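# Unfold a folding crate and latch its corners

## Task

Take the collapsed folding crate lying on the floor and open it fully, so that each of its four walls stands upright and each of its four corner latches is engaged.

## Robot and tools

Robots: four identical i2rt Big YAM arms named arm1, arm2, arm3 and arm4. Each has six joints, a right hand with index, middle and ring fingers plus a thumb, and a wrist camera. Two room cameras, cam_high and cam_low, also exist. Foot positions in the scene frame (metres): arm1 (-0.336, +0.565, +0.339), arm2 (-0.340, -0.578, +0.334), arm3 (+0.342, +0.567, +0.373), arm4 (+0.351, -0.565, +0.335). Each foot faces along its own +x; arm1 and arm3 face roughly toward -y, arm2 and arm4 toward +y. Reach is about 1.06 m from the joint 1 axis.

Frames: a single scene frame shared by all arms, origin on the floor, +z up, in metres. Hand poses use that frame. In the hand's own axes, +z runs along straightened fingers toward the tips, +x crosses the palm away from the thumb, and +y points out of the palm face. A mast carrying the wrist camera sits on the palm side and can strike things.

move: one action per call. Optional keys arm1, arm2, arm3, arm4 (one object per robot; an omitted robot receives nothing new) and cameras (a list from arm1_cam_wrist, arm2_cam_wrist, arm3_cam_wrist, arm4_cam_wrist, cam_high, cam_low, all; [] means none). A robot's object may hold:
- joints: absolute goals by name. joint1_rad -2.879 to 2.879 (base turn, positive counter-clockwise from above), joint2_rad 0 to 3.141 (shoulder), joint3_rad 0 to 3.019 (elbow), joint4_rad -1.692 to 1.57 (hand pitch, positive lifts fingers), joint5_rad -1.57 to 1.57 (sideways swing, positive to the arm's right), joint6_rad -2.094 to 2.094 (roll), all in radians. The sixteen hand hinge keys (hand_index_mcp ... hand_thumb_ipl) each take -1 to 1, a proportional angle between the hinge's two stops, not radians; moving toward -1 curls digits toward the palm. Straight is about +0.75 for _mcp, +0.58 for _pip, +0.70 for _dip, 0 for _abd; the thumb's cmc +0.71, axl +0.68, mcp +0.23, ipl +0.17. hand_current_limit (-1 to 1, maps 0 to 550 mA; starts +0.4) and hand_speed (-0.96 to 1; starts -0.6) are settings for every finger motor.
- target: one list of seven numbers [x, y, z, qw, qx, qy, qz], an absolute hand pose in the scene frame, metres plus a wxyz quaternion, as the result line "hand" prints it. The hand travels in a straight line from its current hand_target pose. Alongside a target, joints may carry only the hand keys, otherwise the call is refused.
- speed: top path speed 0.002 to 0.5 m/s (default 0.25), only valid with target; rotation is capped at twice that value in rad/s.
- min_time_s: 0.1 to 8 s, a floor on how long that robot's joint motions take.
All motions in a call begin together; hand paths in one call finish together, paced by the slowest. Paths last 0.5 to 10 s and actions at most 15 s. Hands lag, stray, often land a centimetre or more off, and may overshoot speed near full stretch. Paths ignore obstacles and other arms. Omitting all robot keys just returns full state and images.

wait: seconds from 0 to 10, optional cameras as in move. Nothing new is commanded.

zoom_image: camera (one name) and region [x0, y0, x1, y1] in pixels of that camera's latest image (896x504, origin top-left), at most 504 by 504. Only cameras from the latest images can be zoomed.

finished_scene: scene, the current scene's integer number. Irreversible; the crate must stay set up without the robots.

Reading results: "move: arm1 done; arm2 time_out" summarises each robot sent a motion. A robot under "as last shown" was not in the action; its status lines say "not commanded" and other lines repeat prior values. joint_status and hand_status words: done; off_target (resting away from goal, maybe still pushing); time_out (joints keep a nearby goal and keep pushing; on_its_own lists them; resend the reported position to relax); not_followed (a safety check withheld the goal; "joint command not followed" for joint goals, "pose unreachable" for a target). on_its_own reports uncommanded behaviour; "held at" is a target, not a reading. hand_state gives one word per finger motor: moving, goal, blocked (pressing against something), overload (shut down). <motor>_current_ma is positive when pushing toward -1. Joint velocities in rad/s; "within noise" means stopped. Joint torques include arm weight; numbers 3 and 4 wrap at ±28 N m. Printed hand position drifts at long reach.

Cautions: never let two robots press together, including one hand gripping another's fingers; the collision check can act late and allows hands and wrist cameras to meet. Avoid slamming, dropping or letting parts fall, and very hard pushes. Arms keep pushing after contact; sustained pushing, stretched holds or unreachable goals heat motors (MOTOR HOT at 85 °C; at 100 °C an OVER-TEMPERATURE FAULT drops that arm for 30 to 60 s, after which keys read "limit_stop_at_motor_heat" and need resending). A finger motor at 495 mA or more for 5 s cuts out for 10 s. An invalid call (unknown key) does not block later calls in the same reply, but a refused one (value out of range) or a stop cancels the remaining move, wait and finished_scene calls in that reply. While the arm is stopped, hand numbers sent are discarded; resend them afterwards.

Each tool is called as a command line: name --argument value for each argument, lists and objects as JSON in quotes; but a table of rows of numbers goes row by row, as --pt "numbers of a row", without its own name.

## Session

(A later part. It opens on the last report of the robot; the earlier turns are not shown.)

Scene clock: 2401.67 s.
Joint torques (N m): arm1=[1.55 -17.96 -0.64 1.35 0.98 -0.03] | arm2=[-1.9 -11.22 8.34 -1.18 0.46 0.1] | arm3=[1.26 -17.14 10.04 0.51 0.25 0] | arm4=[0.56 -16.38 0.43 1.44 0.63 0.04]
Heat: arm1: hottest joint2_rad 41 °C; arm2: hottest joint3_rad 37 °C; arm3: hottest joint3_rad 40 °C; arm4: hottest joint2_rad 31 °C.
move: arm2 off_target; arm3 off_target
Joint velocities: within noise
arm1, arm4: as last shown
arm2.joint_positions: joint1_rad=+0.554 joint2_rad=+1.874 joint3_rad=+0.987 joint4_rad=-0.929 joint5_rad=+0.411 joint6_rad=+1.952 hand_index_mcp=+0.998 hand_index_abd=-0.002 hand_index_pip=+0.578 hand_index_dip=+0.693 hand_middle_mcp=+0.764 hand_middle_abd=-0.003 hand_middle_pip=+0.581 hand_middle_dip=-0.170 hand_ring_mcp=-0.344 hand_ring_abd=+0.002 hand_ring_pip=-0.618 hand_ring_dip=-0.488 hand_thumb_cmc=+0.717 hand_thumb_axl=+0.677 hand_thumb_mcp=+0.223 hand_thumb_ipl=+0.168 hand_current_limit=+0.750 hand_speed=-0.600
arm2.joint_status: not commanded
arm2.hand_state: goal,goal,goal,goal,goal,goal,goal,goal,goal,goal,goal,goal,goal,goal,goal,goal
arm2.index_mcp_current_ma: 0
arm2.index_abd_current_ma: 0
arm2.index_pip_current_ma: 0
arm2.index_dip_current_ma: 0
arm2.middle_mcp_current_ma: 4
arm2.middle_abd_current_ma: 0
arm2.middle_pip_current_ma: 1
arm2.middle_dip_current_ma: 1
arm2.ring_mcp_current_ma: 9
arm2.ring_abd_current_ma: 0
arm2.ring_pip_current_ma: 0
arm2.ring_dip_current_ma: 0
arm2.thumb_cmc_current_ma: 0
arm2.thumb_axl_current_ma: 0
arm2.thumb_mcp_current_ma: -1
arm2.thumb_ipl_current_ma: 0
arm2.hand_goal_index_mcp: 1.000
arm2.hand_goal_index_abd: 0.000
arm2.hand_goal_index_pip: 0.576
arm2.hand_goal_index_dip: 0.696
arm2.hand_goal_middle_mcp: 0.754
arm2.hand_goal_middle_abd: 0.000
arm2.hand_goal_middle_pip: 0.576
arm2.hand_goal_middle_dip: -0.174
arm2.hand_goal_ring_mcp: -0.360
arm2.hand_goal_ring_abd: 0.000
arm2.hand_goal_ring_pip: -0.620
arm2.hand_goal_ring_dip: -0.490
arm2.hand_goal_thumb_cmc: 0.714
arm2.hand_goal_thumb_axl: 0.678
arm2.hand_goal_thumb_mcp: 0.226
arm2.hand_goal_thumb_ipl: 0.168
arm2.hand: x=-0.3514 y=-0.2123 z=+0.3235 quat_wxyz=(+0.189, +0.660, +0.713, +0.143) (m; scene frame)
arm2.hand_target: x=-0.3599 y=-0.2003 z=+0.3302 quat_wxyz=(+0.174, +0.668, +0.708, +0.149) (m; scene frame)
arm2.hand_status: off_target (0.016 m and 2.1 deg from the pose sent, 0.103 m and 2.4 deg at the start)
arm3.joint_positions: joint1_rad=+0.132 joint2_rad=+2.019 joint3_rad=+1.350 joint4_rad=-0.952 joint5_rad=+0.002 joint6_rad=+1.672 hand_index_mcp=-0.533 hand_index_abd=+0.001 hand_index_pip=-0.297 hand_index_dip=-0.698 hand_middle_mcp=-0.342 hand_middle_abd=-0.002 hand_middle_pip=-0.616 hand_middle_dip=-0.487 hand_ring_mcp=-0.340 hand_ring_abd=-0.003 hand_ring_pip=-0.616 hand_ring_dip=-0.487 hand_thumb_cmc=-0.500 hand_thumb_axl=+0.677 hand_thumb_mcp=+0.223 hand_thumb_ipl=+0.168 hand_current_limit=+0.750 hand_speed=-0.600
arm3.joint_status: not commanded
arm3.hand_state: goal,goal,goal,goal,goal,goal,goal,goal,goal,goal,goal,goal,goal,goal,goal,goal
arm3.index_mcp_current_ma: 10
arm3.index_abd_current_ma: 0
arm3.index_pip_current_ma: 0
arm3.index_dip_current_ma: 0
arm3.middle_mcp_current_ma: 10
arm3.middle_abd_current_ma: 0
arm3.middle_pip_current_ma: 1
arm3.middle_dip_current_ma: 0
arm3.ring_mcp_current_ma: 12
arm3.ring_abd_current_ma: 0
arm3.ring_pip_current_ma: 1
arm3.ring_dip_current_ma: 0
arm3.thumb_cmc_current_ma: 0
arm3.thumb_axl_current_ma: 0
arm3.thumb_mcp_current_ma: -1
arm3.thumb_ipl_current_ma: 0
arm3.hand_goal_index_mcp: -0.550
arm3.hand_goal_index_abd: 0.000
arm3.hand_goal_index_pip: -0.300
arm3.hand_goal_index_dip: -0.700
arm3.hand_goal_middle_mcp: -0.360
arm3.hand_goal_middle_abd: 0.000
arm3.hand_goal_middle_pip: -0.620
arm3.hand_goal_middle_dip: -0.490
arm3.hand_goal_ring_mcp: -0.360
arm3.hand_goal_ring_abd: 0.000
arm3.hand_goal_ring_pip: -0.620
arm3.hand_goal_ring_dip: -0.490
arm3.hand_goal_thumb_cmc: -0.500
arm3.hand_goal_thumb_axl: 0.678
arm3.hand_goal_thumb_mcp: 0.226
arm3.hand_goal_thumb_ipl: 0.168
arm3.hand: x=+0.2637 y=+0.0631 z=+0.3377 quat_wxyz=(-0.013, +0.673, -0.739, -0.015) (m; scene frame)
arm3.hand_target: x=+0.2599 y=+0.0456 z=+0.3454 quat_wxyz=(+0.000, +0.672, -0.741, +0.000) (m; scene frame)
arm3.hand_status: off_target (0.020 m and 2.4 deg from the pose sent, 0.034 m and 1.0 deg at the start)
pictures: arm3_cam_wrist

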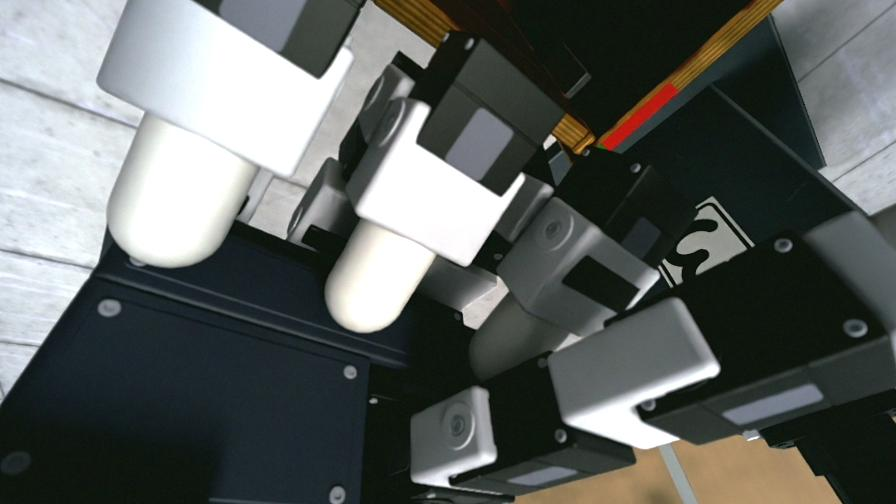

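move --arm3 '{"target": [0.185, 0.10, 0.42, 0, 0.6717, -0.7408, 0], "speed": 0.15, "joints": {"hand_index_mcp": 0.754, "hand_index_pip": 0.576, "hand_index_dip": 0.696, "hand_thumb_cmc": 0.714}}'

move --arm3 '{"target": [0.178, 0.130, 0.365, 0, 0.6717, -0.7408, 0], "speed": 0.1}' --cameras '["arm3_cam_wrist", "cam_low"]'

zoom_image --camera "arm3_cam_wrist" --region '[300, 0, 700, 300]'

Scene clock: 2434.27 s.
Joint torques (N m): arm1=[1.61 -17.9 -0.62 1.35 0.98 -0.03] | arm2=[-2.02 -11.22 8.35 -1.18 0.46 0.11] | arm3=[1.03 -16.79 7.66 -0.1 0.14 -0.16] | arm4=[0.5 -16.32 0.4 1.4 0.63 0.03]
Heat: arm1: hottest joint2_rad 41 °C; arm2: hottest joint3_rad 39 °C; arm3: hottest joint3_rad 42 °C; arm4: hottest joint2_rad 31 °C.
move: arm3 done
Joint velocities: within noise
arm1, arm2, arm4: as last shown
arm2.joint_positions: joint1_rad=+0.554 joint2_rad=+1.874 joint3_rad=+0.987 joint4_rad=-0.929 joint5_rad=+0.411 joint6_rad=+1.953 hand_index_mcp=+0.998 hand_index_abd=-0.002 hand_index_pip=+0.578 hand_index_dip=+0.693 hand_middle_mcp=+0.764 hand_middle_abd=-0.003 hand_middle_pip=+0.581 hand_middle_dip=-0.170 hand_ring_mcp=-0.344 hand_ring_abd=+0.002 hand_ring_pip=-0.618 hand_ring_dip=-0.488 hand_thumb_cmc=+0.717 hand_thumb_axl=+0.677 hand_thumb_mcp=+0.223 hand_thumb_ipl=+0.168 hand_current_limit=+0.750 hand_speed=-0.600
arm3.joint_positions: joint1_rad=-0.014 joint2_rad=+1.825 joint3_rad=+1.279 joint4_rad=-1.042 joint5_rad=+0.003 joint6_rad=+1.538 hand_index_mcp=+0.749 hand_index_abd=+0.001 hand_index_pip=+0.574 hand_index_dip=+0.693 hand_middle_mcp=-0.342 hand_middle_abd=-0.002 hand_middle_pip=-0.616 hand_middle_dip=-0.487 hand_ring_mcp=-0.340 hand_ring_abd=-0.003 hand_ring_pip=-0.616 hand_ring_dip=-0.487 hand_thumb_cmc=+0.711 hand_thumb_axl=+0.677 hand_thumb_mcp=+0.223 hand_thumb_ipl=+0.168 hand_current_limit=+0.750 hand_speed=-0.600
arm3.joint_status: all done
arm3.hand_state: goal,goal,goal,goal,goal,goal,goal,goal,goal,goal,goal,goal,goal,goal,goal,goal
arm3.index_mcp_current_ma: -1
arm3.index_abd_current_ma: 0
arm3.index_pip_current_ma: 0
arm3.index_dip_current_ma: 0
arm3.middle_mcp_current_ma: 10
arm3.middle_abd_current_ma: 0
arm3.middle_pip_current_ma: 1
arm3.middle_dip_current_ma: 0
arm3.ring_mcp_current_ma: 12
arm3.ring_abd_current_ma: 0
arm3.ring_pip_current_ma: 1
arm3.ring_dip_current_ma: 0
arm3.thumb_cmc_current_ma: 0
arm3.thumb_axl_current_ma: 0
arm3.thumb_mcp_current_ma: -1
arm3.thumb_ipl_current_ma: 0
arm3.hand_goal_index_mcp: 0.754
arm3.hand_goal_index_abd: 0.000
arm3.hand_goal_index_pip: 0.576
arm3.hand_goal_index_dip: 0.696
arm3.hand_goal_middle_mcp: -0.360
arm3.hand_goal_middle_abd: 0.000
arm3.hand_goal_middle_pip: -0.620
arm3.hand_goal_middle_dip: -0.490
arm3.hand_goal_ring_mcp: -0.360
arm3.hand_goal_ring_abd: 0.000
arm3.hand_goal_ring_pip: -0.620
arm3.hand_goal_ring_dip: -0.490
arm3.hand_goal_thumb_cmc: 0.714
arm3.hand_goal_thumb_axl: 0.678
arm3.hand_goal_thumb_mcp: 0.226
arm3.hand_goal_thumb_ipl: 0.168
arm3.hand: x=+0.1902 y=+0.0989 z=+0.4119 quat_wxyz=(-0.003, +0.669, -0.743, -0.002) (m; scene frame)
arm3.hand_target: x=+0.1851 y=+0.1000 z=+0.4200 quat_wxyz=(+0.000, +0.672, -0.741, +0.000) (m; scene frame)
arm3.hand_status: done (0.010 m and 0.6 deg from the pose sent, 0.120 m and 2.3 deg at the start)
pictures: none

Scene clock: 2435.60 s.
Joint torques (N m): arm1=[1.61 -17.9 -0.65 1.36 0.98 -0.03] | arm2=[-1.96 -11.28 8.35 -1.18 0.46 0.11] | arm3=[0.79 -14.15 6.84 0.58 0.12 -0.14] | arm4=[0.5 -16.5 0.44 1.36 0.63 0.05]
Heat: arm1: hottest joint2_rad 41 °C; arm2: hottest joint3_rad 39 °C; arm3: hottest joint3_rad 42 °C; arm4: hottest joint2_rad 31 °C.
move: arm3 done
Joint velocities: within noise
arm1.joint_positions: joint1_rad=+1.140 joint2_rad=+2.631 joint3_rad=+0.942 joint4_rad=+1.569 joint5_rad=+1.394 joint6_rad=+0.123 hand_index_mcp=+0.785 hand_index_abd=-0.012 hand_index_pip=+0.593 hand_index_dip=-0.038 hand_middle_mcp=+0.778 hand_middle_abd=-0.023 hand_middle_pip=+0.589 hand_middle_dip=-0.030 hand_ring_mcp=-0.358 hand_ring_abd=+0.001 hand_ring_pip=-0.620 hand_ring_dip=-0.487 hand_thumb_cmc=+0.721 hand_thumb_axl=+0.677 hand_thumb_mcp=+0.226 hand_thumb_ipl=+0.168 hand_current_limit=+0.750 hand_speed=-0.600
arm1.joint_status: not commanded
arm1.hand_state: blocked,goal,goal,goal,blocked,blocked,goal,goal,goal,goal,goal,goal,goal,goal,goal,goal
arm1.index_mcp_current_ma: 20
arm1.index_abd_current_ma: -2
arm1.index_pip_current_ma: 6
arm1.index_dip_current_ma: 3
arm1.middle_mcp_current_ma: 12
arm1.middle_abd_current_ma: -8
arm1.middle_pip_current_ma: 3
arm1.middle_dip_current_ma: 8
arm1.ring_mcp_current_ma: 0
arm1.ring_abd_current_ma: 0
arm1.ring_pip_current_ma: 0
arm1.ring_dip_current_ma: 0
arm1.thumb_cmc_current_ma: 1
arm1.thumb_axl_current_ma: 0
arm1.thumb_mcp_current_ma: 0
arm1.thumb_ipl_current_ma: 0
arm1.hand_goal_index_mcp: 0.754
arm1.hand_goal_index_abd: 0.000
arm1.hand_goal_index_pip: 0.576
arm1.hand_goal_index_dip: -0.050
arm1.hand_goal_middle_mcp: 0.754
arm1.hand_goal_middle_abd: 0.000
arm1.hand_goal_middle_pip: 0.576
arm1.hand_goal_middle_dip: -0.050
arm1.hand_goal_ring_mcp: -0.360
arm1.hand_goal_ring_abd: 0.000
arm1.hand_goal_ring_pip: -0.620
arm1.hand_goal_ring_dip: -0.490
arm1.hand_goal_thumb_cmc: 0.714
arm1.hand_goal_thumb_axl: 0.678
arm1.hand_goal_thumb_mcp: 0.226
arm1.hand_goal_thumb_ipl: 0.168
arm1.hand: x=+0.0246 y=+0.2837 z=+0.2894 quat_wxyz=(+0.699, +0.714, -0.036, -0.029) (m; scene frame)
arm1.hand_target: x=+0.0201 y=+0.2898 z=+0.2890 quat_wxyz=(+0.699, +0.714, -0.037, -0.035) (m; scene frame)
arm1.hand_status: not commanded
arm2: as last shown
arm3.joint_positions: joint1_rad=-0.035 joint2_rad=+1.825 joint3_rad=+1.134 joint4_rad=-0.896 joint5_rad=+0.004 joint6_rad=+1.514 hand_index_mcp=+0.750 hand_index_abd=-0.003 hand_index_pip=+0.574 hand_index_dip=+0.694 hand_middle_mcp=-0.342 hand_middle_abd=-0.002 hand_middle_pip=-0.616 hand_middle_dip=-0.487 hand_ring_mcp=-0.340 hand_ring_abd=-0.003 hand_ring_pip=-0.616 hand_ring_dip=-0.487 hand_thumb_cmc=+0.712 hand_thumb_axl=+0.677 hand_thumb_mcp=+0.223 hand_thumb_ipl=+0.168 hand_current_limit=+0.750 hand_speed=-0.600
arm3.joint_status: not commanded
arm3.hand_state: goal,goal,goal,goal,goal,goal,goal,goal,goal,goal,goal,goal,goal,goal,goal,goal
arm3.index_mcp_current_ma: -1
arm3.index_abd_current_ma: 0
arm3.index_pip_current_ma: 0
arm3.index_dip_current_ma: 0
arm3.middle_mcp_current_ma: 10
arm3.middle_abd_current_ma: 0
arm3.middle_pip_current_ma: 1
arm3.middle_dip_current_ma: 0
arm3.ring_mcp_current_ma: 12
arm3.ring_abd_current_ma: 0
arm3.ring_pip_current_ma: 1
arm3.ring_dip_current_ma: 0
arm3.thumb_cmc_current_ma: 0
arm3.thumb_axl_current_ma: 0
arm3.thumb_mcp_current_ma: -1
arm3.thumb_ipl_current_ma: 0
arm3.hand_goal_index_mcp: 0.754
arm3.hand_goal_index_abd: 0.000
arm3.hand_goal_index_pip: 0.576
arm3.hand_goal_index_dip: 0.696
arm3.hand_goal_middle_mcp: -0.360
arm3.hand_goal_middle_abd: 0.000
arm3.hand_goal_middle_pip: -0.620
arm3.hand_goal_middle_dip: -0.490
arm3.hand_goal_ring_mcp: -0.360
arm3.hand_goal_ring_abd: 0.000
arm3.hand_goal_ring_pip: -0.620
arm3.hand_goal_ring_dip: -0.490
arm3.hand_goal_thumb_cmc: 0.714
arm3.hand_goal_thumb_axl: 0.678
arm3.hand_goal_thumb_mcp: 0.226
arm3.hand_goal_thumb_ipl: 0.168
arm3.hand: x=+0.1845 y=+0.1311 z=+0.3666 quat_wxyz=(-0.002, +0.671, -0.742, -0.002) (m; scene frame)
arm3.hand_target: x=+0.1780 y=+0.1301 z=+0.3651 quat_wxyz=(+0.000, +0.672, -0.741, +0.000) (m; scene frame)
arm3.hand_status: done (0.007 m and 0.4 deg from the pose sent, 0.057 m and 0.6 deg at the start)
arm4.joint_positions: joint1_rad=+1.246 joint2_rad=+2.618 joint3_rad=+0.934 joint4_rad=+1.558 joint5_rad=+1.475 joint6_rad=+0.121 hand_index_mcp=+0.800 hand_index_abd=-0.015 hand_index_pip=+0.608 hand_index_dip=-0.033 hand_middle_mcp=+0.772 hand_middle_abd=-0.009 hand_middle_pip=+0.612 hand_middle_dip=+0.032 hand_ring_mcp=-0.358 hand_ring_abd=+0.001 hand_ring_pip=-0.620 hand_ring_dip=-0.488 hand_thumb_cmc=+0.721 hand_thumb_axl=+0.677 hand_thumb_mcp=+0.224 hand_thumb_ipl=+0.168 hand_current_limit=+0.750 hand_speed=-0.600
arm4.joint_status: not commanded
arm4.hand_state: blocked,goal,blocked,goal,goal,goal,blocked,blocked,goal,goal,goal,goal,goal,goal,goal,goal
arm4.index_mcp_current_ma: 46
arm4.index_abd_current_ma: -4
arm4.index_pip_current_ma: 22
arm4.index_dip_current_ma: 7
arm4.middle_mcp_current_ma: 9
arm4.middle_abd_current_ma: -2
arm4.middle_pip_current_ma: 27
arm4.middle_dip_current_ma: 23
arm4.ring_mcp_current_ma: 0
arm4.ring_abd_current_ma: 0
arm4.ring_pip_current_ma: 0
arm4.ring_dip_current_ma: 0
arm4.thumb_cmc_current_ma: 1
arm4.thumb_axl_current_ma: 0
arm4.thumb_mcp_current_ma: 0
arm4.thumb_ipl_current_ma: 0
arm4.hand_goal_index_mcp: 0.754
arm4.hand_goal_index_abd: 0.000
arm4.hand_goal_index_pip: 0.576
arm4.hand_goal_index_dip: -0.050
arm4.hand_goal_middle_mcp: 0.754
arm4.hand_goal_middle_abd: 0.000
arm4.hand_goal_middle_pip: 0.576
arm4.hand_goal_middle_dip: 0.000
arm4.hand_goal_ring_mcp: -0.360
arm4.hand_goal_ring_abd: 0.000
arm4.hand_goal_ring_pip: -0.620
arm4.hand_goal_ring_dip: -0.490
arm4.hand_goal_thumb_cmc: 0.714
arm4.hand_goal_thumb_axl: 0.678
arm4.hand_goal_thumb_mcp: 0.226
arm4.hand_goal_thumb_ipl: 0.168
arm4.hand: x=-0.0163 y=-0.3137 z=+0.2876 quat_wxyz=(+0.039, +0.030, +0.710, +0.703) (m; scene frame)
arm4.hand_target: x=-0.0160 y=-0.3180 z=+0.2860 quat_wxyz=(+0.035, +0.035, +0.709, +0.704) (m; scene frame)
arm4.hand_status: not commanded
pictures: arm3_cam_wrist, cam_low

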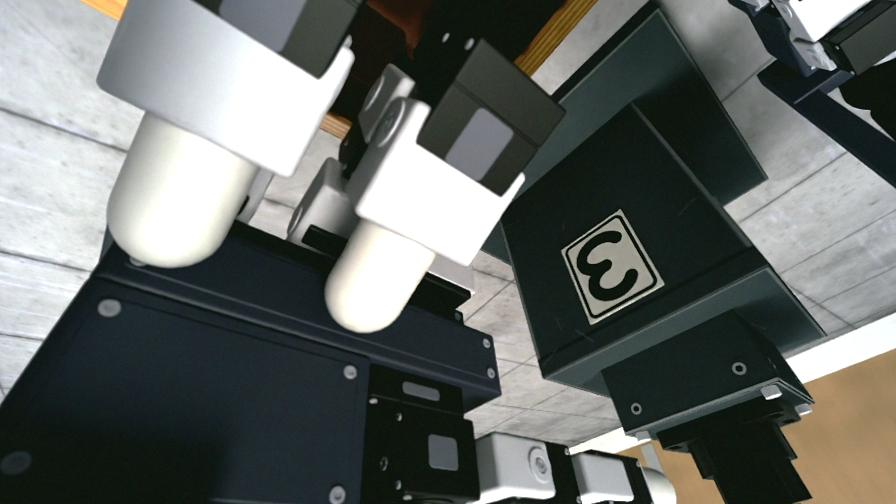

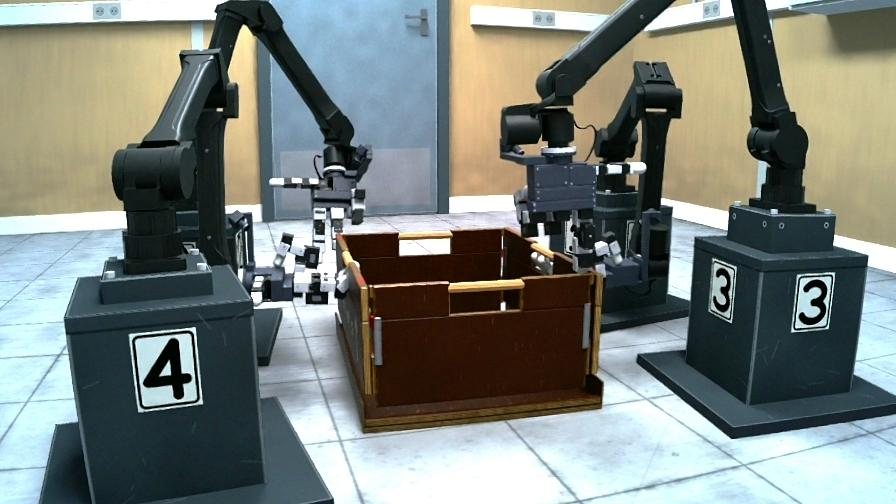

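Scaled by 1.260.

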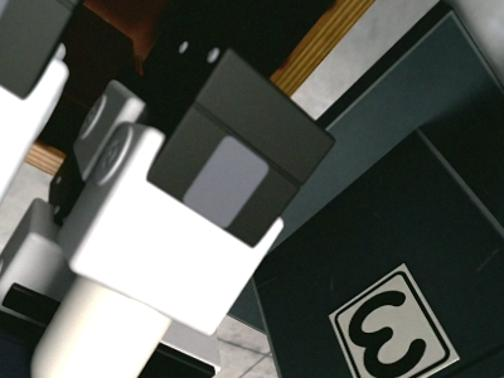

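move --arm3 '{"joints": {"hand_middle_mcp": 0.754, "hand_middle_pip": 0.576, "hand_middle_dip": 0.696, "hand_ring_mcp": 0.754, "hand_ring_pip": 0.576, "hand_ring_dip": 0.696}}' --cameras '["arm3_cam_wrist"]'

zoom_image --camera "arm3_cam_wrist" --region '[300, 0, 700, 300]'

Scene clock: 2439.43 s.
Joint torques (N m): arm1=[1.55 -17.9 -0.61 1.35 0.98 -0.02] | arm2=[-1.9 -11.22 8.34 -1.18 0.46 0.1] | arm3=[0.79 -14.04 6.87 0.55 0.01 -0.15] | arm4=[0.5 -16.38 0.4 1.37 0.63 0.04]
Heat: arm1: hottest joint2_rad 41 °C; arm2: hottest joint3_rad 39 °C; arm3: hottest joint3_rad 42 °C; arm4: hottest joint2_rad 31 °C.
move: arm3 done
Joint velocities: within noise
arm1, arm2, arm4: as last shown
arm3.joint_positions: joint1_rad=-0.035 joint2_rad=+1.825 joint3_rad=+1.134 joint4_rad=-0.896 joint5_rad=+0.003 joint6_rad=+1.513 hand_index_mcp=+0.750 hand_index_abd=-0.003 hand_index_pip=+0.574 hand_index_dip=+0.694 hand_middle_mcp=+0.751 hand_middle_abd=-0.002 hand_middle_pip=+0.573 hand_middle_dip=+0.693 hand_ring_mcp=+0.750 hand_ring_abd=-0.003 hand_ring_pip=+0.573 hand_ring_dip=+0.693 hand_thumb_cmc=+0.712 hand_thumb_axl=+0.677 hand_thumb_mcp=+0.223 hand_thumb_ipl=+0.168 hand_current_limit=+0.750 hand_speed=-0.600
arm3.joint_status: all done
arm3.hand_state: goal,goal,goal,goal,goal,goal,goal,goal,goal,goal,goal,goal,goal,goal,goal,goal
arm3.index_mcp_current_ma: -1
arm3.index_abd_current_ma: 0
arm3.index_pip_current_ma: 0
arm3.index_dip_current_ma: 0
arm3.middle_mcp_current_ma: -1
arm3.middle_abd_current_ma: 0
arm3.middle_pip_current_ma: -1
arm3.middle_dip_current_ma: 0
arm3.ring_mcp_current_ma: -1
arm3.ring_abd_current_ma: 0
arm3.ring_pip_current_ma: 0
arm3.ring_dip_current_ma: 0
arm3.thumb_cmc_current_ma: 0
arm3.thumb_axl_current_ma: 0
arm3.thumb_mcp_current_ma: -1
arm3.thumb_ipl_current_ma: 0
arm3.hand_goal_index_mcp: 0.754
arm3.hand_goal_index_abd: 0.000
arm3.hand_goal_index_pip: 0.576
arm3.hand_goal_index_dip: 0.696
arm3.hand_goal_middle_mcp: 0.754
arm3.hand_goal_middle_abd: 0.000
arm3.hand_goal_middle_pip: 0.576
arm3.hand_goal_middle_dip: 0.696
arm3.hand_goal_ring_mcp: 0.754
arm3.hand_goal_ring_abd: 0.000
arm3.hand_goal_ring_pip: 0.576
arm3.hand_goal_ring_dip: 0.696
arm3.hand_goal_thumb_cmc: 0.714
arm3.hand_goal_thumb_axl: 0.678
arm3.hand_goal_thumb_mcp: 0.226
arm3.hand_goal_thumb_ipl: 0.168
arm3.hand: x=+0.1847 y=+0.1311 z=+0.3665 quat_wxyz=(-0.003, +0.671, -0.742, -0.002) (m; scene frame)
arm3.hand_target: x=+0.1781 y=+0.1301 z=+0.3651 quat_wxyz=(+0.000, +0.672, -0.741, +0.000) (m; scene frame)
arm3.hand_status: not commanded
pictures: arm3_cam_wrist

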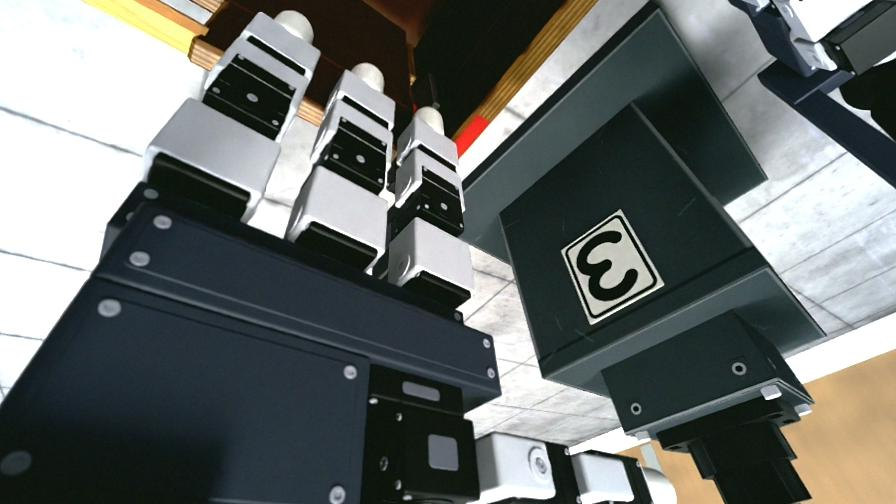

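Scaled by 1.260.

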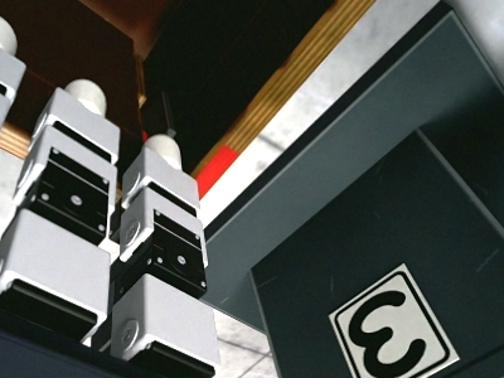

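zoom_image --camera "arm3_cam_wrist" --region '[380, 0, 510, 150]'

Scaled by 3.360.

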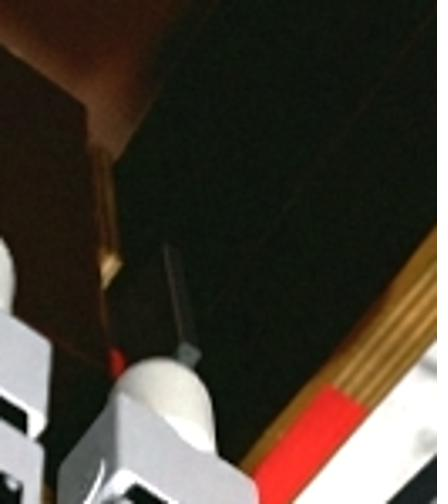

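move --arm3 '{"target": [0.178, 0.133, 0.335, 0, 0.6717, -0.7408, 0], "speed": 0.05}' --cameras '["arm3_cam_wrist"]'

zoom_image --camera "arm3_cam_wrist" --region '[380, 0, 510, 150]'

Scene clock: 2445.53 s.
Joint torques (N m): arm1=[1.67 -17.9 -0.64 1.36 0.98 -0.02] | arm2=[-1.96 -11.28 8.35 -1.18 0.46 0.11] | arm3=[0.85 -10.64 4.92 1.8 -0.02 -0.15] | arm4=[0.56 -16.44 0.46 1.4 0.63 0.04]
Heat: arm1: hottest joint2_rad 41 °C; arm2: hottest joint3_rad 39 °C; arm3: hottest joint3_rad 41 °C; arm4: hottest joint2_rad 31 °C.
move: arm3 off_target
Joint velocities: within noise
arm1, arm2, arm4: as last shown
arm1.joint_positions: joint1_rad=+1.140 joint2_rad=+2.631 joint3_rad=+0.942 joint4_rad=+1.569 joint5_rad=+1.395 joint6_rad=+0.123 hand_index_mcp=+0.785 hand_index_abd=-0.012 hand_index_pip=+0.594 hand_index_dip=-0.038 hand_middle_mcp=+0.778 hand_middle_abd=-0.023 hand_middle_pip=+0.589 hand_middle_dip=-0.030 hand_ring_mcp=-0.358 hand_ring_abd=+0.001 hand_ring_pip=-0.620 hand_ring_dip=-0.487 hand_thumb_cmc=+0.721 hand_thumb_axl=+0.677 hand_thumb_mcp=+0.226 hand_thumb_ipl=+0.168 hand_current_limit=+0.750 hand_speed=-0.600
arm1.middle_mcp_current_ma: 13
arm1.hand: x=+0.0245 y=+0.2837 z=+0.2894 quat_wxyz=(+0.699, +0.714, -0.036, -0.029) (m; scene frame)
arm1.hand_target: x=+0.0201 y=+0.2899 z=+0.2890 quat_wxyz=(+0.699, +0.714, -0.037, -0.035) (m; scene frame)
arm3.joint_positions: joint1_rad=-0.036 joint2_rad=+1.828 joint3_rad=+1.123 joint4_rad=-0.855 joint5_rad=+0.004 joint6_rad=+1.513 hand_index_mcp=+0.753 hand_index_abd=+0.072 hand_index_pip=+0.576 hand_index_dip=+0.696 hand_middle_mcp=+0.751 hand_middle_abd=-0.002 hand_middle_pip=+0.573 hand_middle_dip=+0.693 hand_ring_mcp=+0.750 hand_ring_abd=-0.003 hand_ring_pip=+0.573 hand_ring_dip=+0.693 hand_thumb_cmc=+0.712 hand_thumb_axl=+0.677 hand_thumb_mcp=+0.223 hand_thumb_ipl=+0.168 hand_current_limit=+0.750 hand_speed=-0.600
arm3.joint_status: not commanded
arm3.hand_state: goal,blocked,goal,goal,goal,goal,goal,goal,goal,goal,goal,goal,goal,goal,goal,goal
arm3.index_mcp_current_ma: 0
arm3.index_abd_current_ma: 85
arm3.index_pip_current_ma: 0
arm3.index_dip_current_ma: 0
arm3.middle_mcp_current_ma: -1
arm3.middle_abd_current_ma: 0
arm3.middle_pip_current_ma: -1
arm3.middle_dip_current_ma: 0
arm3.ring_mcp_current_ma: -1
arm3.ring_abd_current_ma: 0
arm3.ring_pip_current_ma: 0
arm3.ring_dip_current_ma: 0
arm3.thumb_cmc_current_ma: 0
arm3.thumb_axl_current_ma: 0
arm3.thumb_mcp_current_ma: -1
arm3.thumb_ipl_current_ma: 0
arm3.hand_goal_index_mcp: 0.754
arm3.hand_goal_index_abd: 0.000
arm3.hand_goal_index_pip: 0.576
arm3.hand_goal_index_dip: 0.696
arm3.hand_goal_middle_mcp: 0.754
arm3.hand_goal_middle_abd: 0.000
arm3.hand_goal_middle_pip: 0.576
arm3.hand_goal_middle_dip: 0.696
arm3.hand_goal_ring_mcp: 0.754
arm3.hand_goal_ring_abd: 0.000
arm3.hand_goal_ring_pip: 0.576
arm3.hand_goal_ring_dip: 0.696
arm3.hand_goal_thumb_cmc: 0.714
arm3.hand_goal_thumb_axl: 0.678
arm3.hand_goal_thumb_mcp: 0.226
arm3.hand_goal_thumb_ipl: 0.168
arm3.hand: x=+0.1835 y=+0.1269 z=+0.3617 quat_wxyz=(+0.008, +0.670, -0.742, +0.006) (m; scene frame)
arm3.hand_target: x=+0.1786 y=+0.1343 z=+0.3363 quat_wxyz=(+0.000, +0.672, -0.741, +0.000) (m; scene frame)
arm3.hand_status: off_target (0.028 m and 1.2 deg from the pose sent, 0.032 m and 0.4 deg at the start)
pictures: arm3_cam_wrist

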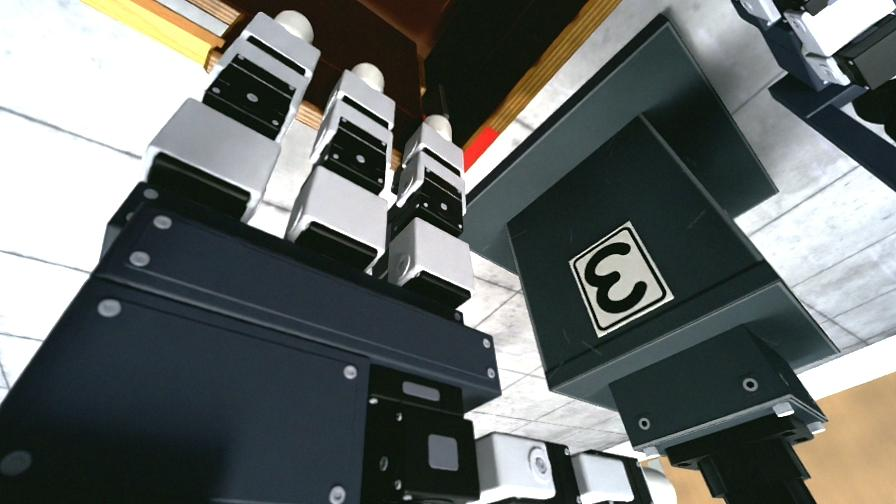

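Scaled by 3.360.

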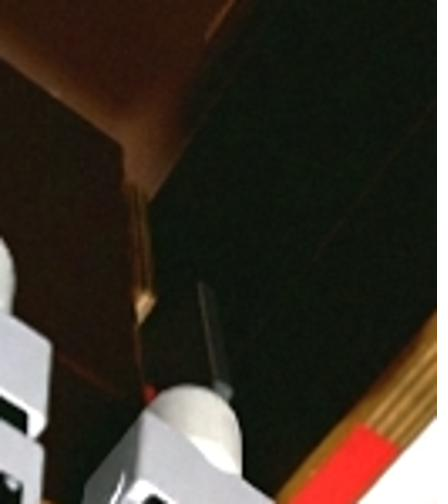

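move --arm3 '{"target": [0.185, 0.10, 0.45, 0, 0.6717, -0.7408, 0], "speed": 0.15}' --arm2 '{"target": [-0.36, -0.30, 0.45, 0.174, 0.668, 0.708, 0.149], "speed": 0.2}' --cameras '["cam_high", "cam_low"]'

zoom_image --camera "cam_high" --region '[365, 325, 395, 355]'

zoom_image --camera "cam_high" --region '[505, 330, 545, 370]'

zoom_image --camera "cam_high" --region '[515, 200, 545, 260]'

zoom_image --camera "cam_high" --region '[395, 195, 425, 245]'

Scene clock: 2464.27 s.
Joint torques (N m): arm1=[1.55 -17.9 -0.64 1.36 0.97 -0.03] | arm2=[-1.44 -8 6.46 -1.17 0.38 0.1] | arm3=[2.67 -15.5 11.58 -0.16 -0.02 0.08] | arm4=[0.44 -16.5 0.42 1.35 0.64 0.04]
Heat: arm1: hottest joint2_rad 41 °C; arm2: hottest joint3_rad 39 °C; arm3: hottest joint3_rad 39 °C; arm4: hottest joint2_rad 31 °C.
move: arm2 done; arm3 off_target
Joint velocities: within noise
arm1, arm4: as last shown
arm1.joint_positions: joint1_rad=+1.140 joint2_rad=+2.631 joint3_rad=+0.942 joint4_rad=+1.569 joint5_rad=+1.395 joint6_rad=+0.123 hand_index_mcp=+0.785 hand_index_abd=-0.012 hand_index_pip=+0.594 hand_index_dip=-0.038 hand_middle_mcp=+0.778 hand_middle_abd=-0.023 hand_middle_pip=+0.589 hand_middle_dip=-0.031 hand_ring_mcp=-0.358 hand_ring_abd=+0.001 hand_ring_pip=-0.620 hand_ring_dip=-0.487 hand_thumb_cmc=+0.721 hand_thumb_axl=+0.677 hand_thumb_mcp=+0.226 hand_thumb_ipl=+0.168 hand_current_limit=+0.750 hand_speed=-0.600
arm1.middle_dip_current_ma: 7
arm1.hand_target: x=+0.0201 y=+0.2898 z=+0.2890 quat_wxyz=(+0.699, +0.714, -0.037, -0.035) (m; scene frame)
arm2.joint_positions: joint1_rad=+0.661 joint2_rad=+1.460 joint3_rad=+0.888 joint4_rad=-1.242 joint5_rad=+0.383 joint6_rad=+2.066 hand_index_mcp=+0.998 hand_index_abd=-0.002 hand_index_pip=+0.578 hand_index_dip=+0.693 hand_middle_mcp=+0.764 hand_middle_abd=-0.003 hand_middle_pip=+0.581 hand_middle_dip=-0.170 hand_ring_mcp=-0.344 hand_ring_abd=+0.002 hand_ring_pip=-0.618 hand_ring_dip=-0.488 hand_thumb_cmc=+0.717 hand_thumb_axl=+0.677 hand_thumb_mcp=+0.223 hand_thumb_ipl=+0.168 hand_current_limit=+0.750 hand_speed=-0.600
arm2.joint_status: not commanded
arm2.hand_state: goal,goal,goal,goal,goal,goal,goal,goal,goal,goal,goal,goal,goal,goal,goal,goal
arm2.index_mcp_current_ma: 0
arm2.index_abd_current_ma: 0
arm2.index_pip_current_ma: 0
arm2.index_dip_current_ma: 0
arm2.middle_mcp_current_ma: 4
arm2.middle_abd_current_ma: 0
arm2.middle_pip_current_ma: 1
arm2.middle_dip_current_ma: 1
arm2.ring_mcp_current_ma: 9
arm2.ring_abd_current_ma: 0
arm2.ring_pip_current_ma: 0
arm2.ring_dip_current_ma: 0
arm2.thumb_cmc_current_ma: 0
arm2.thumb_axl_current_ma: 0
arm2.thumb_mcp_current_ma: -1
arm2.thumb_ipl_current_ma: 0
arm2.hand_goal_index_mcp: 1.000
arm2.hand_goal_index_abd: 0.000
arm2.hand_goal_index_pip: 0.576
arm2.hand_goal_index_dip: 0.696
arm2.hand_goal_middle_mcp: 0.754
arm2.hand_goal_middle_abd: 0.000
arm2.hand_goal_middle_pip: 0.576
arm2.hand_goal_middle_dip: -0.174
arm2.hand_goal_ring_mcp: -0.360
arm2.hand_goal_ring_abd: 0.000
arm2.hand_goal_ring_pip: -0.620
arm2.hand_goal_ring_dip: -0.490
arm2.hand_goal_thumb_cmc: 0.714
arm2.hand_goal_thumb_axl: 0.678
arm2.hand_goal_thumb_mcp: 0.226
arm2.hand_goal_thumb_ipl: 0.168
arm2.hand: x=-0.3597 y=-0.2912 z=+0.4512 quat_wxyz=(+0.168, +0.666, +0.712, +0.150) (m; scene frame)
arm2.hand_target: x=-0.3596 y=-0.2997 z=+0.4500 quat_wxyz=(+0.173, +0.666, +0.710, +0.148) (m; scene frame)
arm2.hand_status: done (0.009 m and 0.9 deg from the pose sent, 0.154 m and 2.1 deg at the start; a joint's target at an end of its range on 21 of 49 steps)
arm3.joint_positions: joint1_rad=-0.036 joint2_rad=+1.779 joint3_rad=+1.271 joint4_rad=-1.115 joint5_rad=+0.003 joint6_rad=+1.513 hand_index_mcp=+0.752 hand_index_abd=-0.004 hand_index_pip=+0.576 hand_index_dip=+0.696 hand_middle_mcp=+0.751 hand_middle_abd=-0.002 hand_middle_pip=+0.573 hand_middle_dip=+0.693 hand_ring_mcp=+0.751 hand_ring_abd=-0.003 hand_ring_pip=+0.573 hand_ring_dip=+0.693 hand_thumb_cmc=+0.712 hand_thumb_axl=+0.677 hand_thumb_mcp=+0.223 hand_thumb_ipl=+0.168 hand_current_limit=+0.750 hand_speed=-0.600
arm3.joint_status: not commanded
arm3.hand_state: goal,goal,goal,goal,goal,goal,goal,goal,goal,goal,goal,goal,goal,goal,goal,goal
arm3.index_mcp_current_ma: 0
arm3.index_abd_current_ma: 0
arm3.index_pip_current_ma: 0
arm3.index_dip_current_ma: 0
arm3.middle_mcp_current_ma: -1
arm3.middle_abd_current_ma: 0
arm3.middle_pip_current_ma: 0
arm3.middle_dip_current_ma: 0
arm3.ring_mcp_current_ma: -1
arm3.ring_abd_current_ma: 0
arm3.ring_pip_current_ma: 0
arm3.ring_dip_current_ma: 0
arm3.thumb_cmc_current_ma: 0
arm3.thumb_axl_current_ma: 0
arm3.thumb_mcp_current_ma: -1
arm3.thumb_ipl_current_ma: 0
arm3.hand_goal_index_mcp: 0.754
arm3.hand_goal_index_abd: 0.000
arm3.hand_goal_index_pip: 0.576
arm3.hand_goal_index_dip: 0.696
arm3.hand_goal_middle_mcp: 0.754
arm3.hand_goal_middle_abd: 0.000
arm3.hand_goal_middle_pip: 0.576
arm3.hand_goal_middle_dip: 0.696
arm3.hand_goal_ring_mcp: 0.754
arm3.hand_goal_ring_abd: 0.000
arm3.hand_goal_ring_pip: 0.576
arm3.hand_goal_ring_dip: 0.696
arm3.hand_goal_thumb_cmc: 0.714
arm3.hand_goal_thumb_axl: 0.678
arm3.hand_goal_thumb_mcp: 0.226
arm3.hand_goal_thumb_ipl: 0.168
arm3.hand: x=+0.1820 y=+0.1179 z=+0.4322 quat_wxyz=(-0.017, +0.670, -0.742, -0.013) (m; scene frame)
arm3.hand_target: x=+0.1851 y=+0.1008 z=+0.4501 quat_wxyz=(+0.000, +0.672, -0.741, +0.000) (m; scene frame)
arm3.hand_status: off_target (0.025 m and 2.5 deg from the pose sent, 0.092 m and 1.2 deg at the start)
pictures: cam_high, cam_low

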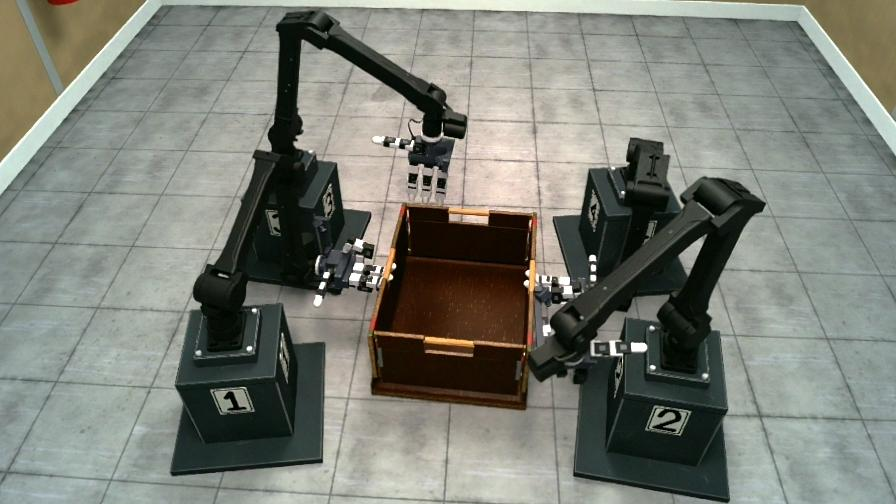

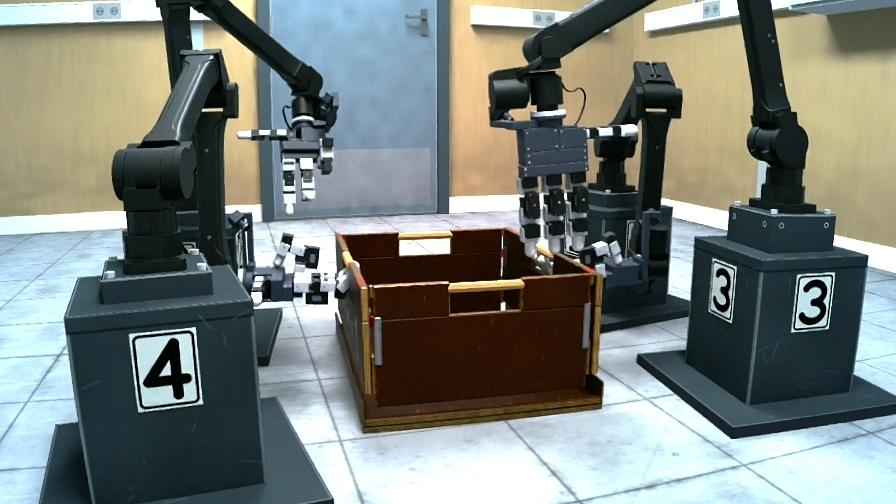

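Scaled by 16.800.

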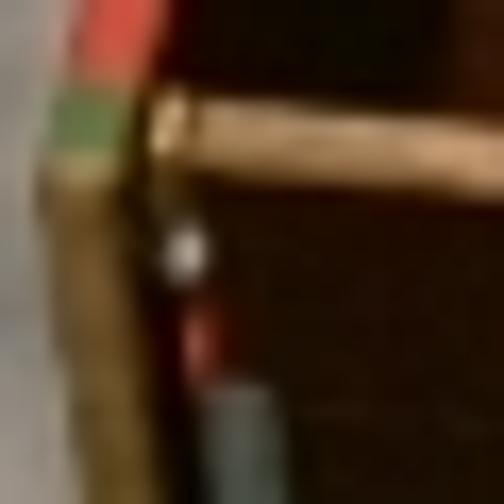

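Scaled by 12.600.

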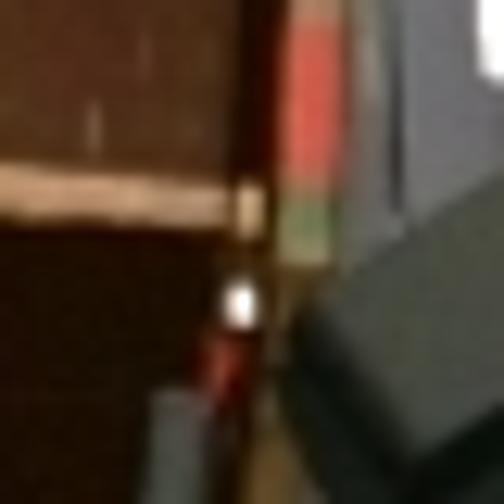

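Scaled by 8.400.

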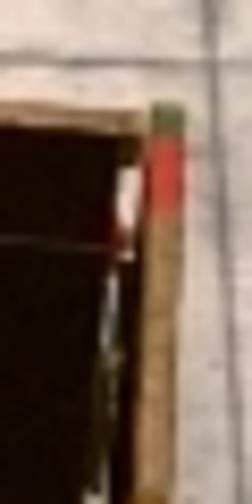

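Scaled by 10.080.

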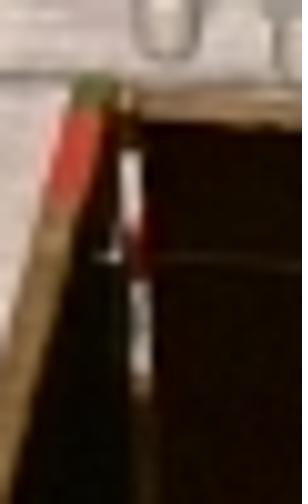

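move --arm1 '{"target": [0.020, 0.280, 0.289, 0.7063, 0.7063, -0.0345, -0.0345], "speed": 0.03}' --arm4 '{"target": [-0.016, -0.307, 0.286, 0.0345, 0.0345, 0.7063, 0.7063], "speed": 0.03}'

move --arm4 '{"joints": {"hand_index_dip": 0.25, "hand_middle_dip": 0.25}}' --cameras '["cam_high", "cam_low", "arm4_cam_wrist"]'

Scene clock: 2482.73 s.
Joint torques (N m): arm1=[-0.21 -17.9 -0.1 1.35 0.26 -0.11] | arm2=[-1.44 -8 6.45 -1.18 0.38 0.09] | arm3=[2.78 -15.56 11.58 -0.14 -0.02 0.08] | arm4=[-1.2 -16.38 0.77 1.37 0.11 -0.01]
Heat: arm1: hottest joint2_rad 41 °C; arm2: hottest joint3_rad 38 °C; arm3: hottest joint3_rad 42 °C; arm4: hottest joint2_rad 31 °C.
move: arm1 done; arm4 done
Joint velocities: within noise
arm1.joint_positions: joint1_rad=+1.140 joint2_rad=+2.631 joint3_rad=+0.942 joint4_rad=+1.569 joint5_rad=+1.392 joint6_rad=+0.123 hand_index_mcp=+0.785 hand_index_abd=-0.011 hand_index_pip=+0.594 hand_index_dip=-0.038 hand_middle_mcp=+0.778 hand_middle_abd=-0.020 hand_middle_pip=+0.589 hand_middle_dip=-0.031 hand_ring_mcp=-0.358 hand_ring_abd=+0.001 hand_ring_pip=-0.620 hand_ring_dip=-0.487 hand_thumb_cmc=+0.721 hand_thumb_axl=+0.677 hand_thumb_mcp=+0.226 hand_thumb_ipl=+0.168 hand_current_limit=+0.750 hand_speed=-0.600
arm1.joint_status: not commanded
arm1.hand_state: blocked,goal,goal,goal,blocked,blocked,goal,goal,goal,goal,goal,goal,goal,goal,goal,goal
arm1.index_mcp_current_ma: 20
arm1.index_abd_current_ma: -2
arm1.index_pip_current_ma: 6
arm1.index_dip_current_ma: 3
arm1.middle_mcp_current_ma: 13
arm1.middle_abd_current_ma: -6
arm1.middle_pip_current_ma: 3
arm1.middle_dip_current_ma: 7
arm1.ring_mcp_current_ma: 0
arm1.ring_abd_current_ma: 0
arm1.ring_pip_current_ma: 0
arm1.ring_dip_current_ma: 0
arm1.thumb_cmc_current_ma: 1
arm1.thumb_axl_current_ma: 0
arm1.thumb_mcp_current_ma: 0
arm1.thumb_ipl_current_ma: 0
arm1.hand_goal_index_mcp: 0.754
arm1.hand_goal_index_abd: 0.000
arm1.hand_goal_index_pip: 0.576
arm1.hand_goal_index_dip: -0.050
arm1.hand_goal_middle_mcp: 0.754
arm1.hand_goal_middle_abd: 0.000
arm1.hand_goal_middle_pip: 0.576
arm1.hand_goal_middle_dip: -0.050
arm1.hand_goal_ring_mcp: -0.360
arm1.hand_goal_ring_abd: 0.000
arm1.hand_goal_ring_pip: -0.620
arm1.hand_goal_ring_dip: -0.490
arm1.hand_goal_thumb_cmc: 0.714
arm1.hand_goal_thumb_axl: 0.678
arm1.hand_goal_thumb_mcp: 0.226
arm1.hand_goal_thumb_ipl: 0.168
arm1.hand: x=+0.0250 y=+0.2836 z=+0.2893 quat_wxyz=(+0.699, +0.714, -0.035, -0.028) (m; scene frame)
arm1.hand_target: x=+0.0200 y=+0.2801 z=+0.2890 quat_wxyz=(+0.698, +0.714, -0.037, -0.035) (m; scene frame)
arm1.hand_status: done (0.006 m and 1.5 deg from the pose sent, 0.006 m and 1.4 deg at the start; a joint's target at an end of its range on 29 of 29 steps)
arm2, arm3: as last shown
arm2.joint_positions: joint1_rad=+0.661 joint2_rad=+1.460 joint3_rad=+0.888 joint4_rad=-1.242 joint5_rad=+0.383 joint6_rad=+2.067 hand_index_mcp=+0.998 hand_index_abd=-0.002 hand_index_pip=+0.578 hand_index_dip=+0.693 hand_middle_mcp=+0.764 hand_middle_abd=-0.003 hand_middle_pip=+0.581 hand_middle_dip=-0.170 hand_ring_mcp=-0.344 hand_ring_abd=+0.002 hand_ring_pip=-0.618 hand_ring_dip=-0.488 hand_thumb_cmc=+0.717 hand_thumb_axl=+0.677 hand_thumb_mcp=+0.223 hand_thumb_ipl=+0.168 hand_current_limit=+0.750 hand_speed=-0.600
arm2.hand: x=-0.3597 y=-0.2912 z=+0.4512 quat_wxyz=(+0.167, +0.666, +0.711, +0.150) (m; scene frame)
arm2.hand_target: x=-0.3596 y=-0.2997 z=+0.4500 quat_wxyz=(+0.173, +0.667, +0.710, +0.148) (m; scene frame)
arm3.hand_target: x=+0.1851 y=+0.1007 z=+0.4501 quat_wxyz=(+0.000, +0.672, -0.741, +0.000) (m; scene frame)
arm4.joint_positions: joint1_rad=+1.245 joint2_rad=+2.618 joint3_rad=+0.934 joint4_rad=+1.558 joint5_rad=+1.464 joint6_rad=+0.121 hand_index_mcp=+0.800 hand_index_abd=-0.011 hand_index_pip=+0.604 hand_index_dip=-0.038 hand_middle_mcp=+0.772 hand_middle_abd=-0.007 hand_middle_pip=+0.607 hand_middle_dip=+0.029 hand_ring_mcp=-0.358 hand_ring_abd=+0.001 hand_ring_pip=-0.620 hand_ring_dip=-0.488 hand_thumb_cmc=+0.721 hand_thumb_axl=+0.677 hand_thumb_mcp=+0.224 hand_thumb_ipl=+0.168 hand_current_limit=+0.750 hand_speed=-0.600
arm4.joint_status: not commanded
arm4.hand_state: blocked,goal,blocked,goal,goal,goal,blocked,blocked,goal,goal,goal,goal,goal,goal,goal,goal
arm4.index_mcp_current_ma: 46
arm4.index_abd_current_ma: -2
arm4.index_pip_current_ma: 17
arm4.index_dip_current_ma: 3
arm4.middle_mcp_current_ma: 9
arm4.middle_abd_current_ma: -1
arm4.middle_pip_current_ma: 21
arm4.middle_dip_current_ma: 18
arm4.ring_mcp_current_ma: 0
arm4.ring_abd_current_ma: 0
arm4.ring_pip_current_ma: 0
arm4.ring_dip_current_ma: 0
arm4.thumb_cmc_current_ma: 1
arm4.thumb_axl_current_ma: 0
arm4.thumb_mcp_current_ma: 0
arm4.thumb_ipl_current_ma: 0
arm4.hand_goal_index_mcp: 0.754
arm4.hand_goal_index_abd: 0.000
arm4.hand_goal_index_pip: 0.576
arm4.hand_goal_index_dip: -0.050
arm4.hand_goal_middle_mcp: 0.754
arm4.hand_goal_middle_abd: 0.000
arm4.hand_goal_middle_pip: 0.576
arm4.hand_goal_middle_dip: 0.000
arm4.hand_goal_ring_mcp: -0.360
arm4.hand_goal_ring_abd: 0.000
arm4.hand_goal_ring_pip: -0.620
arm4.hand_goal_ring_dip: -0.490
arm4.hand_goal_thumb_cmc: 0.714
arm4.hand_goal_thumb_axl: 0.678
arm4.hand_goal_thumb_mcp: 0.226
arm4.hand_goal_thumb_ipl: 0.168
arm4.hand: x=-0.0178 y=-0.3127 z=+0.2872 quat_wxyz=(+0.035, +0.027, +0.710, +0.703) (m; scene frame)
arm4.hand_target: x=-0.0160 y=-0.3071 z=+0.2860 quat_wxyz=(+0.035, +0.035, +0.710, +0.703) (m; scene frame)
arm4.hand_status: done (0.006 m and 1.1 deg from the pose sent, 0.007 m and 0.9 deg at the start; a joint's target at an end of its range on 29 of 29 steps)
pictures: none

Scene clock: 2483.40 s.
Joint torques (N m): arm1=[-0.21 -17.9 -0.13 1.35 0.26 -0.11] | arm2=[-1.44 -8 6.46 -1.18 0.38 0.1] | arm3=[2.73 -15.5 11.6 -0.14 -0.02 0.08] | arm4=[-1.14 -16.26 0.75 1.42 0.11 -0.02]
Heat: arm1: hottest joint2_rad 41 °C; arm2: hottest joint3_rad 38 °C; arm3: hottest joint3_rad 42 °C; arm4: hottest joint2_rad 31 °C.
move: arm4 done
Joint velocities: within noise
arm1, arm2, arm3: as last shown
arm4.joint_positions: joint1_rad=+1.243 joint2_rad=+2.618 joint3_rad=+0.934 joint4_rad=+1.558 joint5_rad=+1.464 joint6_rad=+0.121 hand_index_mcp=+0.776 hand_index_abd=-0.003 hand_index_pip=+0.585 hand_index_dip=+0.248 hand_middle_mcp=+0.772 hand_middle_abd=-0.003 hand_middle_pip=+0.584 hand_middle_dip=+0.248 hand_ring_mcp=-0.358 hand_ring_abd=+0.001 hand_ring_pip=-0.620 hand_ring_dip=-0.488 hand_thumb_cmc=+0.721 hand_thumb_axl=+0.677 hand_thumb_mcp=+0.224 hand_thumb_ipl=+0.168 hand_current_limit=+0.750 hand_speed=-0.600
arm4.joint_status: all done
arm4.hand_state: blocked,goal,goal,goal,goal,goal,goal,goal,goal,goal,goal,goal,goal,goal,goal,goal
arm4.index_mcp_current_ma: 12
arm4.index_abd_current_ma: 0
arm4.index_pip_current_ma: 2
arm4.index_dip_current_ma: 0
arm4.middle_mcp_current_ma: 9
arm4.middle_abd_current_ma: 0
arm4.middle_pip_current_ma: 2
arm4.middle_dip_current_ma: 0
arm4.ring_mcp_current_ma: 0
arm4.ring_abd_current_ma: 0
arm4.ring_pip_current_ma: 0
arm4.ring_dip_current_ma: 0
arm4.thumb_cmc_current_ma: 1
arm4.thumb_axl_current_ma: 0
arm4.thumb_mcp_current_ma: 0
arm4.thumb_ipl_current_ma: 0
arm4.hand_goal_index_mcp: 0.754
arm4.hand_goal_index_abd: 0.000
arm4.hand_goal_index_pip: 0.576
arm4.hand_goal_index_dip: 0.250
arm4.hand_goal_middle_mcp: 0.754
arm4.hand_goal_middle_abd: 0.000
arm4.hand_goal_middle_pip: 0.576
arm4.hand_goal_middle_dip: 0.250
arm4.hand_goal_ring_mcp: -0.360
arm4.hand_goal_ring_abd: 0.000
arm4.hand_goal_ring_pip: -0.620
arm4.hand_goal_ring_dip: -0.490
arm4.hand_goal_thumb_cmc: 0.714
arm4.hand_goal_thumb_axl: 0.678
arm4.hand_goal_thumb_mcp: 0.226
arm4.hand_goal_thumb_ipl: 0.168
arm4.hand: x=-0.0173 y=-0.3119 z=+0.2872 quat_wxyz=(+0.036, +0.027, +0.710, +0.703) (m; scene frame)
arm4.hand_target: x=-0.0161 y=-0.3072 z=+0.2861 quat_wxyz=(+0.035, +0.035, +0.710, +0.703) (m; scene frame)
arm4.hand_status: not commanded
pictures: arm4_cam_wrist, cam_high, cam_low

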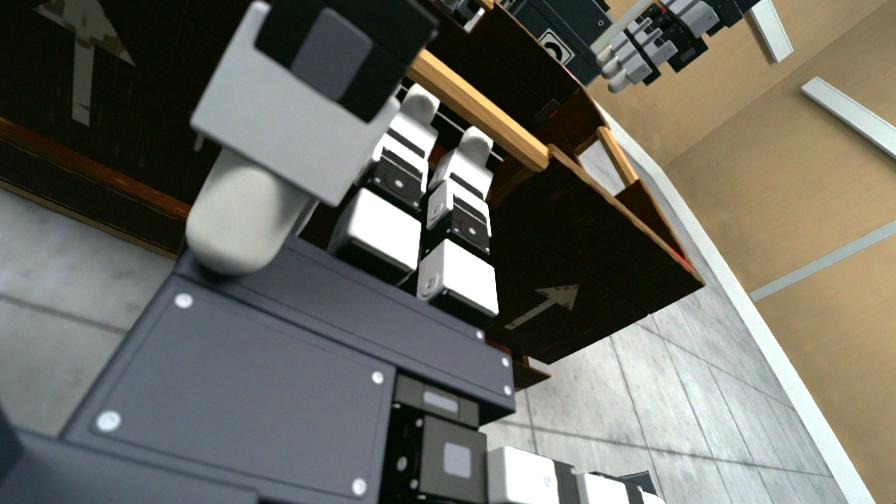

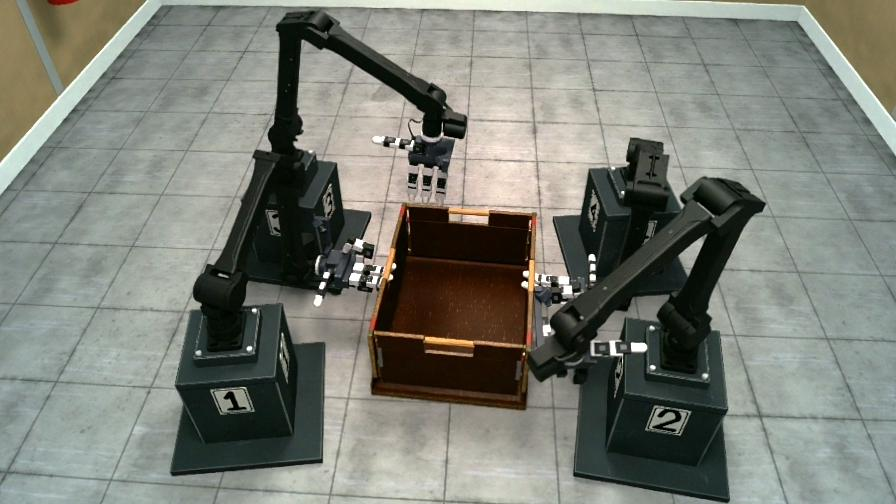

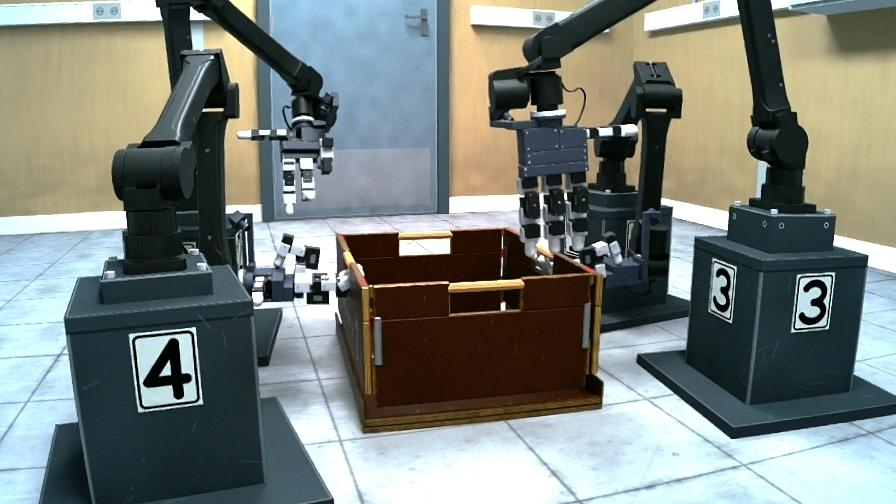

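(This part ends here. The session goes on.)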